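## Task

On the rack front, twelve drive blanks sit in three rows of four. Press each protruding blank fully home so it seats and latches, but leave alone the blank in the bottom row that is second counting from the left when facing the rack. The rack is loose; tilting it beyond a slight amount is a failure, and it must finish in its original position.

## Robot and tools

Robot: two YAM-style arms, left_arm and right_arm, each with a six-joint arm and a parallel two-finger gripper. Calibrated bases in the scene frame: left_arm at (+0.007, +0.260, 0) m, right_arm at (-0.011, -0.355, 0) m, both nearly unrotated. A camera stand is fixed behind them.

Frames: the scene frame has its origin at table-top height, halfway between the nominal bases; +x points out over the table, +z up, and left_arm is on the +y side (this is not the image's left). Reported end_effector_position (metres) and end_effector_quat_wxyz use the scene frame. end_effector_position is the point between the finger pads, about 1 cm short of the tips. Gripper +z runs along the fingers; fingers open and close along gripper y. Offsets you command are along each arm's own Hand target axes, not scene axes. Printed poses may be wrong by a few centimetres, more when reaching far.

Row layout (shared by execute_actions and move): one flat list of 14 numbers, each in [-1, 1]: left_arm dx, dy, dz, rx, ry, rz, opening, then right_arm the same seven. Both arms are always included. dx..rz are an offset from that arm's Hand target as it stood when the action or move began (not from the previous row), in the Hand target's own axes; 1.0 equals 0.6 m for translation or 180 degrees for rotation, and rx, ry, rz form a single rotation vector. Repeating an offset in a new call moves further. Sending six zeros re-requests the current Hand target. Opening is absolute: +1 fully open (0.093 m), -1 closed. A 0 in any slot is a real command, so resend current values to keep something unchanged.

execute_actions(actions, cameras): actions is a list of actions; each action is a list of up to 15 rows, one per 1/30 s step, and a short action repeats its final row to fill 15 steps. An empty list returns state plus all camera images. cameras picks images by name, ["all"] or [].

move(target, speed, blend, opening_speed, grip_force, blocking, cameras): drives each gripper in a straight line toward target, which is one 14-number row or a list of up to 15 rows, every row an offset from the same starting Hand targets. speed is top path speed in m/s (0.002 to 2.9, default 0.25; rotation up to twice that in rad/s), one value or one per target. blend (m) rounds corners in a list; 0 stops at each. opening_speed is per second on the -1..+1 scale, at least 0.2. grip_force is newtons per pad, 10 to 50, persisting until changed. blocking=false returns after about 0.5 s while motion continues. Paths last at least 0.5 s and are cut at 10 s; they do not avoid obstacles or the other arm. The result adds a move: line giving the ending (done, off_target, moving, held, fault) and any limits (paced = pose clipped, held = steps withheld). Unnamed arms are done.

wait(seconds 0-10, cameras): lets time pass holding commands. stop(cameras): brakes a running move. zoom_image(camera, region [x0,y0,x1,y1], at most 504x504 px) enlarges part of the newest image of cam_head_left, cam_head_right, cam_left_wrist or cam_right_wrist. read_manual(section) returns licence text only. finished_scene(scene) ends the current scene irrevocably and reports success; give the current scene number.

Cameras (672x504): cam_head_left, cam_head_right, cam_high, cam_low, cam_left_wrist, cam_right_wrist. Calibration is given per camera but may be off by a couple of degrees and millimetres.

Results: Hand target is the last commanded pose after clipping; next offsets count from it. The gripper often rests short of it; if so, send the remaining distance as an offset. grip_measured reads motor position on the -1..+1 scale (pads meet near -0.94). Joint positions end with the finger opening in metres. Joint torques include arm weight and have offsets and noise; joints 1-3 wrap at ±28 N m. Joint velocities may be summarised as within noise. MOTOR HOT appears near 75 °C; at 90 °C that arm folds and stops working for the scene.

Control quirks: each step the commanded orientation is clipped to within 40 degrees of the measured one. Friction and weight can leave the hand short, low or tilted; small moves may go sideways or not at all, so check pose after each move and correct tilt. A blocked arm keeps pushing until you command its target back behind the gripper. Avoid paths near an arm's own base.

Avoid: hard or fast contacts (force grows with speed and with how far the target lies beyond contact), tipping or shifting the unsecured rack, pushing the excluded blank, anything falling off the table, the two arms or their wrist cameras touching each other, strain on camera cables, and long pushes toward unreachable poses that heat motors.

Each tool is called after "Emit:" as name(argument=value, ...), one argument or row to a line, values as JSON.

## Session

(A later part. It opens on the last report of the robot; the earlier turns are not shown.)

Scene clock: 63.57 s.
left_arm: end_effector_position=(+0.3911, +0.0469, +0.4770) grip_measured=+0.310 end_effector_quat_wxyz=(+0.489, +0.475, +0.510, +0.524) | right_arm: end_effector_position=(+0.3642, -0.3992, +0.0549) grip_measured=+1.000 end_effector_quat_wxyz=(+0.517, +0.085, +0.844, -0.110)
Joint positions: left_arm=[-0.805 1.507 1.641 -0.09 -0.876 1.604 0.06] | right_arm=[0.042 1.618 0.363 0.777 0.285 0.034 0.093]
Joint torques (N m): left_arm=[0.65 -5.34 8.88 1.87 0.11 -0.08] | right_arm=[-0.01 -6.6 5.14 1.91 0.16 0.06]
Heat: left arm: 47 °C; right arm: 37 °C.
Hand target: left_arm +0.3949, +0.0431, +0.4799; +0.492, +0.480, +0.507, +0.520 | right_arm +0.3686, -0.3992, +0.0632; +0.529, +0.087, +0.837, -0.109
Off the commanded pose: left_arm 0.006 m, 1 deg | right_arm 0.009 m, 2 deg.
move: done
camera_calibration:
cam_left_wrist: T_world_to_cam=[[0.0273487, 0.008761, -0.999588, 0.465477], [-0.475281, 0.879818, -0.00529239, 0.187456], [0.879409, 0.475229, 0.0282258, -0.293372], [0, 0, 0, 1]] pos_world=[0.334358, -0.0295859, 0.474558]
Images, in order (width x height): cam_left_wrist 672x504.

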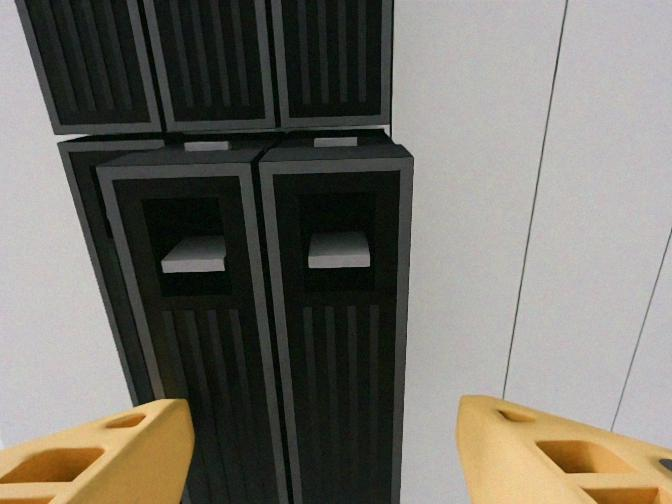

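Emit:
move(
  target=[
    [-0.003,-0.012,-0.01,0.004,0,0,0.31,0,0,0,0,0,0,1],
    [-0.004,-0.012,0.025,0.004,0,0,0.31,0,0,0,0,0,0,1],
  ],
  speed=[0.06,0.05],
  cameras=["cam_left_wrist"],
)

Scene clock: 66.50 s.
left_arm: end_effector_position=(+0.4060, +0.0449, +0.4701) grip_measured=+0.310 end_effector_quat_wxyz=(+0.484, +0.481, +0.512, +0.522) | right_arm: end_effector_position=(+0.3642, -0.3992, +0.0549) grip_measured=+1.000 end_effector_quat_wxyz=(+0.517, +0.085, +0.844, -0.110)
Joint positions: left_arm=[-0.776 1.546 1.665 -0.098 -0.846 1.593 0.06] | right_arm=[0.042 1.618 0.363 0.777 0.285 0.034 0.093]
Joint torques (N m): left_arm=[0.75 -5.75 8.94 1.92 0.1 -0.12] | right_arm=[-0.06 -6.57 5.05 1.9 0.2 -0.01]
Heat: left arm: 47 °C; right arm: 37 °C.
Hand target: left_arm +0.4102, +0.0416, +0.4730; +0.489, +0.483, +0.510, +0.517 | right_arm +0.3686, -0.3992, +0.0632; +0.529, +0.087, +0.837, -0.109
Off the commanded pose: left_arm 0.006 m, 1 deg | right_arm 0.009 m, 2 deg.
move: done
camera_calibration:
cam_left_wrist: T_world_to_cam=[[0.0131921, 0.0148833, -0.999802, 0.463736], [-0.474429, 0.880267, 0.0068439, 0.190264], [0.880195, 0.474245, 0.0186736, -0.301096], [0, 0, 0, 1]] pos_world=[0.349172, -0.0315916, 0.467965]
Images, in order (width x height): cam_left_wrist 672x504.

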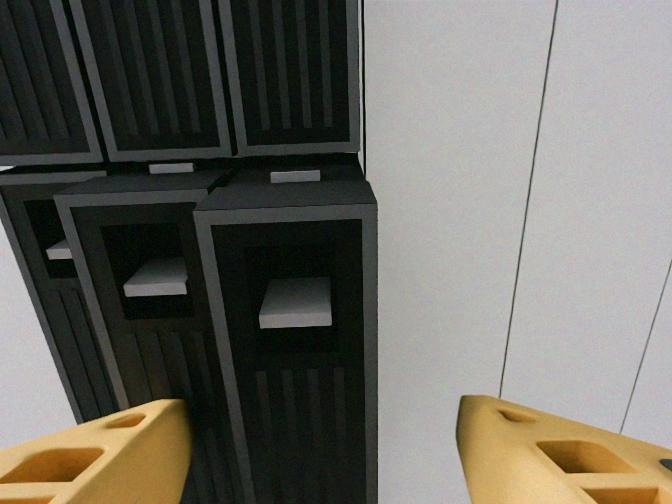

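Emit:
move(
  target=[-0.004,0,0.018,0,0,0,0.31,0,0,0,0,0,0,1],
  speed=0.04,
  cameras=["cam_left_wrist"],
)

Emit:
move(
  target=[0,0,0.05,0,0,0,0.31,0,0,0,0,0,0,1],
  speed=0.04,
  cameras=["cam_left_wrist","cam_low"],
)

Scene clock: 69.00 s.
left_arm: end_effector_position=(+0.4161, +0.0437, +0.4716) grip_measured=+0.310 end_effector_quat_wxyz=(+0.486, +0.479, +0.512, +0.522) | right_arm: end_effector_position=(+0.3642, -0.3992, +0.0549) grip_measured=+1.000 end_effector_quat_wxyz=(+0.517, +0.085, +0.844, -0.110)
Joint positions: left_arm=[-0.757 1.578 1.701 -0.098 -0.828 1.592 0.06] | right_arm=[0.042 1.618 0.363 0.777 0.285 0.034 0.093]
Joint torques (N m): left_arm=[0.75 -5.85 8.95 1.93 0.1 -0.12] | right_arm=[-0.13 -6.71 5.14 1.83 0.13 0.01]
Heat: left arm: 47 °C; right arm: 37 °C.
Hand target: left_arm +0.4210, +0.0398, +0.4733; +0.489, +0.483, +0.510, +0.517 | right_arm +0.3686, -0.3992, +0.0632; +0.529, +0.087, +0.837, -0.109
Off the commanded pose: left_arm 0.006 m, 1 deg | right_arm 0.009 m, 2 deg.
move: done
camera_calibration:
cam_left_wrist: T_world_to_cam=[[0.015772, 0.0119609, -0.999804, 0.464199], [-0.474739, 0.880122, 0.00304005, 0.19799], [0.879986, 0.474598, 0.0195595, -0.309775], [0, 0, 0, 1]] pos_world=[0.35927, -0.0327888, 0.469566]
Images, in order (width x height): cam_left_wrist 672x504.

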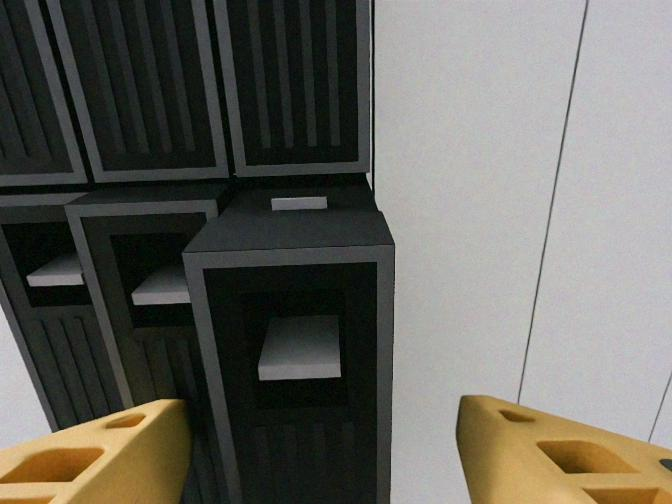

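Scene clock: 70.20 s.
left_arm: end_effector_position=(+0.4295, +0.0453, +0.4725) grip_measured=+0.310 end_effector_quat_wxyz=(+0.477, +0.483, +0.517, +0.521) | right_arm: end_effector_position=(+0.3642, -0.3992, +0.0549) grip_measured=+1.000 end_effector_quat_wxyz=(+0.517, +0.085, +0.844, -0.110)
Joint positions: left_arm=[-0.73 1.625 1.776 -0.154 -0.809 1.579 0.06] | right_arm=[0.042 1.618 0.363 0.777 0.285 0.034 0.093]
Joint torques (N m): left_arm=[3.69 -3.26 9.25 2.49 0.51 0] | right_arm=[0.08 -6.46 5.18 1.85 0.12 0.04]
Heat: left arm: 47 °C; right arm: 37 °C.
Hand target: left_arm +0.4510, +0.0414, +0.4734; +0.489, +0.483, +0.510, +0.517 | right_arm +0.3686, -0.3992, +0.0632; +0.529, +0.087, +0.837, -0.109
Off the commanded pose: left_arm 0.022 m, 2 deg | right_arm 0.009 m, 2 deg.
move: off_target (left_arm)
camera_calibration:
cam_left_wrist: T_world_to_cam=[[-0.00379092, 0.0181116, -0.999829, 0.472985], [-0.482225, 0.875868, 0.0176945, 0.199447], [0.876039, 0.48221, 0.00541351, -0.314288], [0, 0, 0, 1]] pos_world=[0.3733, -0.0317033, 0.471077]
Images, in order (width x height): cam_low 672x504, cam_left_wrist 672x504.

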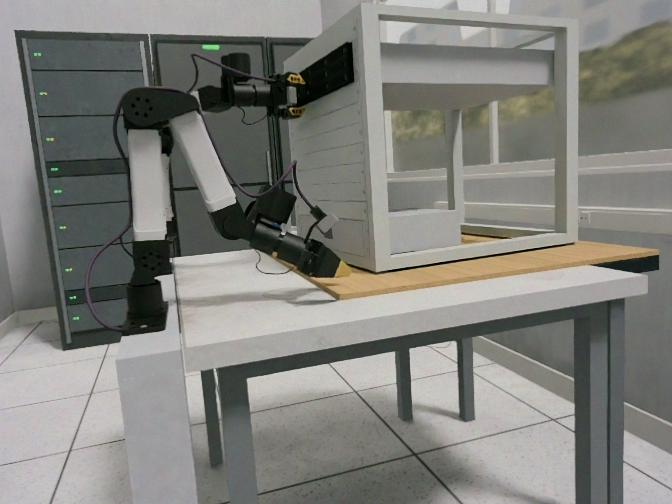

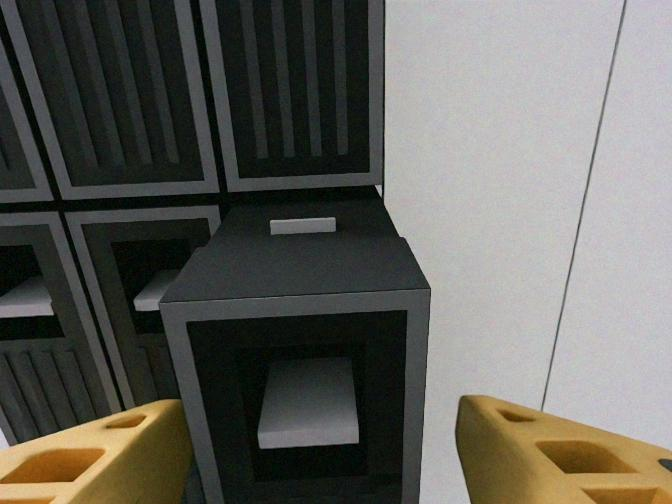

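Emit:
move(
  target=[
    [0,0,0.012,0,0,0,0.31,0,0,0,0,0,0,1],
    [0,0,-0.2,0,0,0,0.31,0,0,0,0,0,0,1],
    [-0.15,0.02,-0.28,0,0,0,0.31,0,0,0,0,0,0,1],
  ],
  speed=[0.04,0.15,0.2],
  blend=[0,0.03,0],
  cameras=["all"],
)

Emit:
zoom_image(
  camera="cam_left_wrist",
  region=[120, 0, 420, 400],
)

Emit:
zoom_image(
  camera="cam_high",
  region=[250, 0, 510, 110],
)

Emit:
zoom_image(
  camera="cam_low",
  region=[260, 30, 380, 120],
)

Emit:
zoom_image(
  camera="cam_head_right",
  region=[130, 0, 400, 90],
)

Scene clock: 74.97 s.
left_arm: end_effector_position=(+0.2869, -0.0579, +0.4796) grip_measured=+0.310 end_effector_quat_wxyz=(+0.492, +0.489, +0.506, +0.513) | right_arm: end_effector_position=(+0.3642, -0.3992, +0.0549) grip_measured=+1.000 end_effector_quat_wxyz=(+0.517, +0.085, +0.844, -0.110)
Joint positions: left_arm=[-1.239 1.635 1.793 -0.12 -1.279 1.612 0.06] | right_arm=[0.042 1.618 0.363 0.777 0.285 0.034 0.093]
Joint torques (N m): left_arm=[0.32 -6.45 8.47 1.76 -0.21 0.01] | right_arm=[-0.2 -6.45 5.11 1.83 0.17 0.08]
Heat: left arm: 47 °C; right arm: 37 °C.
Hand target: left_arm +0.2881, -0.0578, +0.4834; +0.489, +0.483, +0.510, +0.517 | right_arm +0.3686, -0.3992, +0.0632; +0.529, +0.087, +0.837, -0.109
Off the commanded pose: left_arm 0.004 m, 1 deg | right_arm 0.009 m, 2 deg.
move: done
camera_calibration:
cam_left_wrist: T_world_to_cam=[[0.0104087, 0.0124326, -0.999869, 0.476985], [-0.447659, 0.894181, 0.00645826, 0.217399], [0.894144, 0.447533, 0.0148728, -0.151416], [0, 0, 0, 1]] pos_world=[0.227743, -0.132561, 0.47777]
cam_right_wrist: T_world_to_cam=[[-0.250122, -0.962887, 0.10143, -0.298725], [-0.778081, 0.137552, -0.612918, 0.408962], [0.576219, -0.232225, -0.783609, -0.175086], [0, 0, 0, 1]] pos_world=[0.344376, -0.384551, 0.143761]

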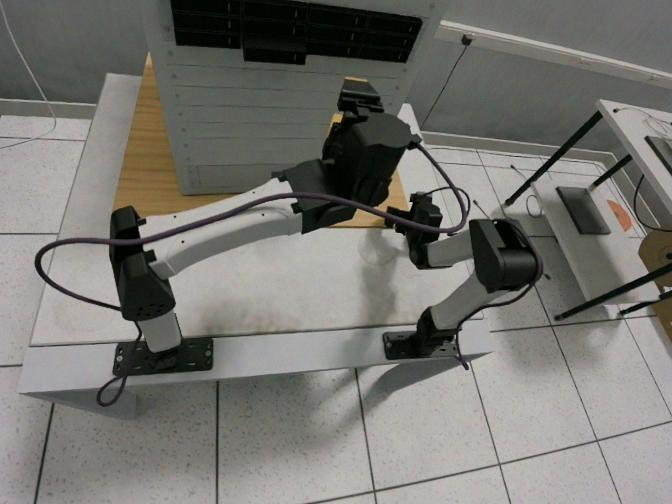

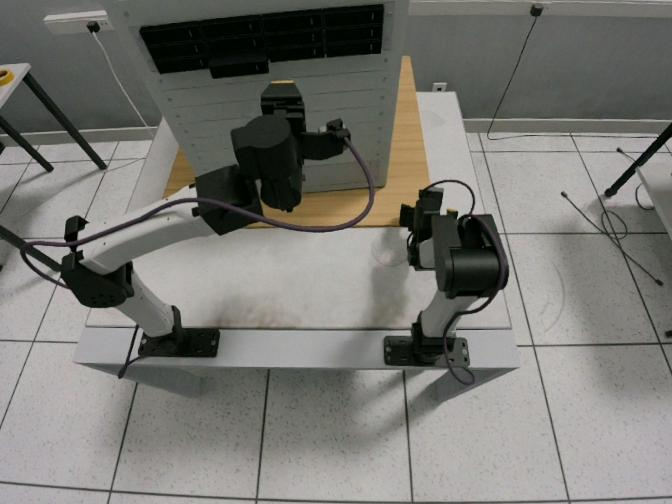

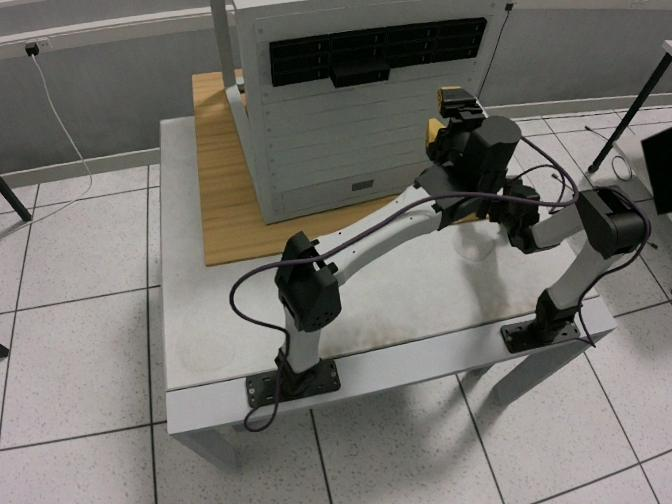

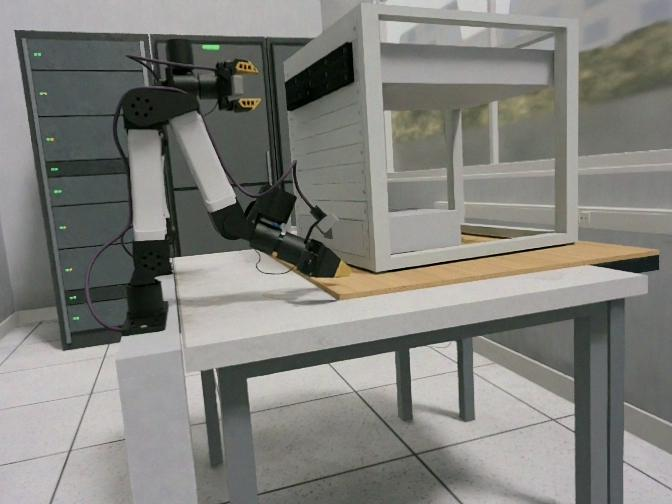

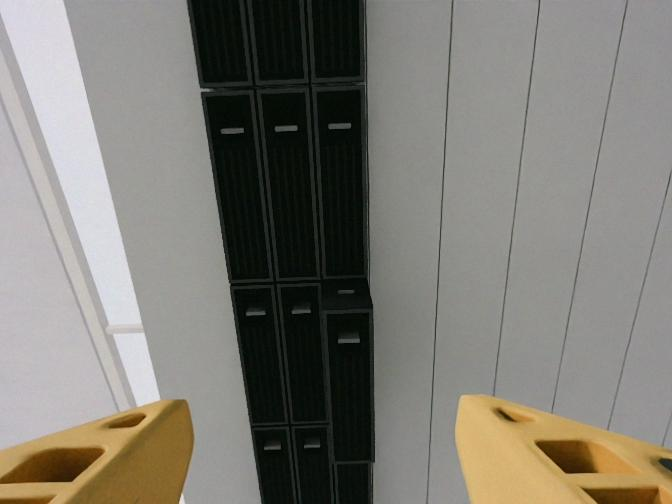

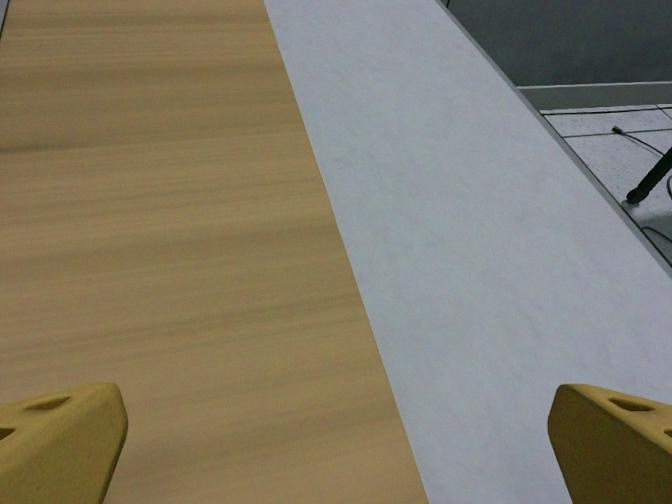

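Scaled by 1.260 from the camera's 672x504 image, which has a finer 960x720 frame.

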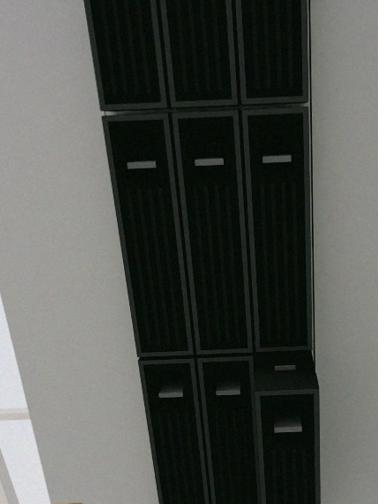

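Scaled by 1.938 from the camera's 672x504 image, which has a finer 960x720 frame.

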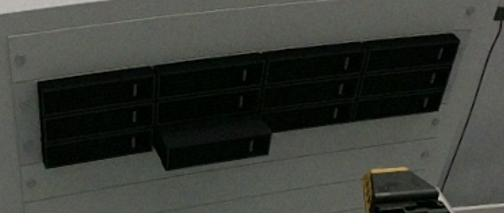

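Scaled by 4.200 from the camera's 672x504 image, which has a finer 960x720 frame.

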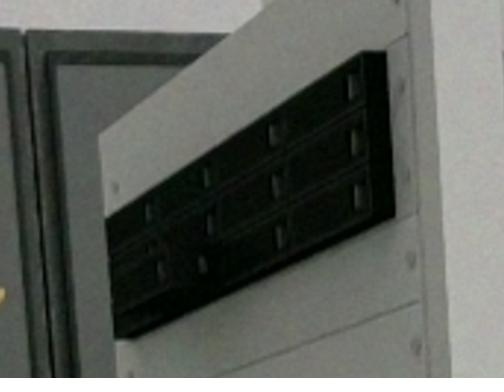

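Scaled by 1.867 from the camera's 672x504 image, which has a finer 960x720 frame.

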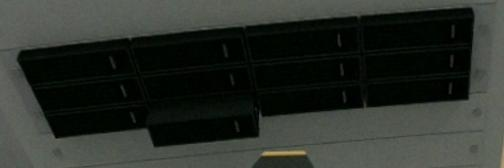

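Emit:
finished_scene(
  scene=2,
)

The scene is finished: the task was done.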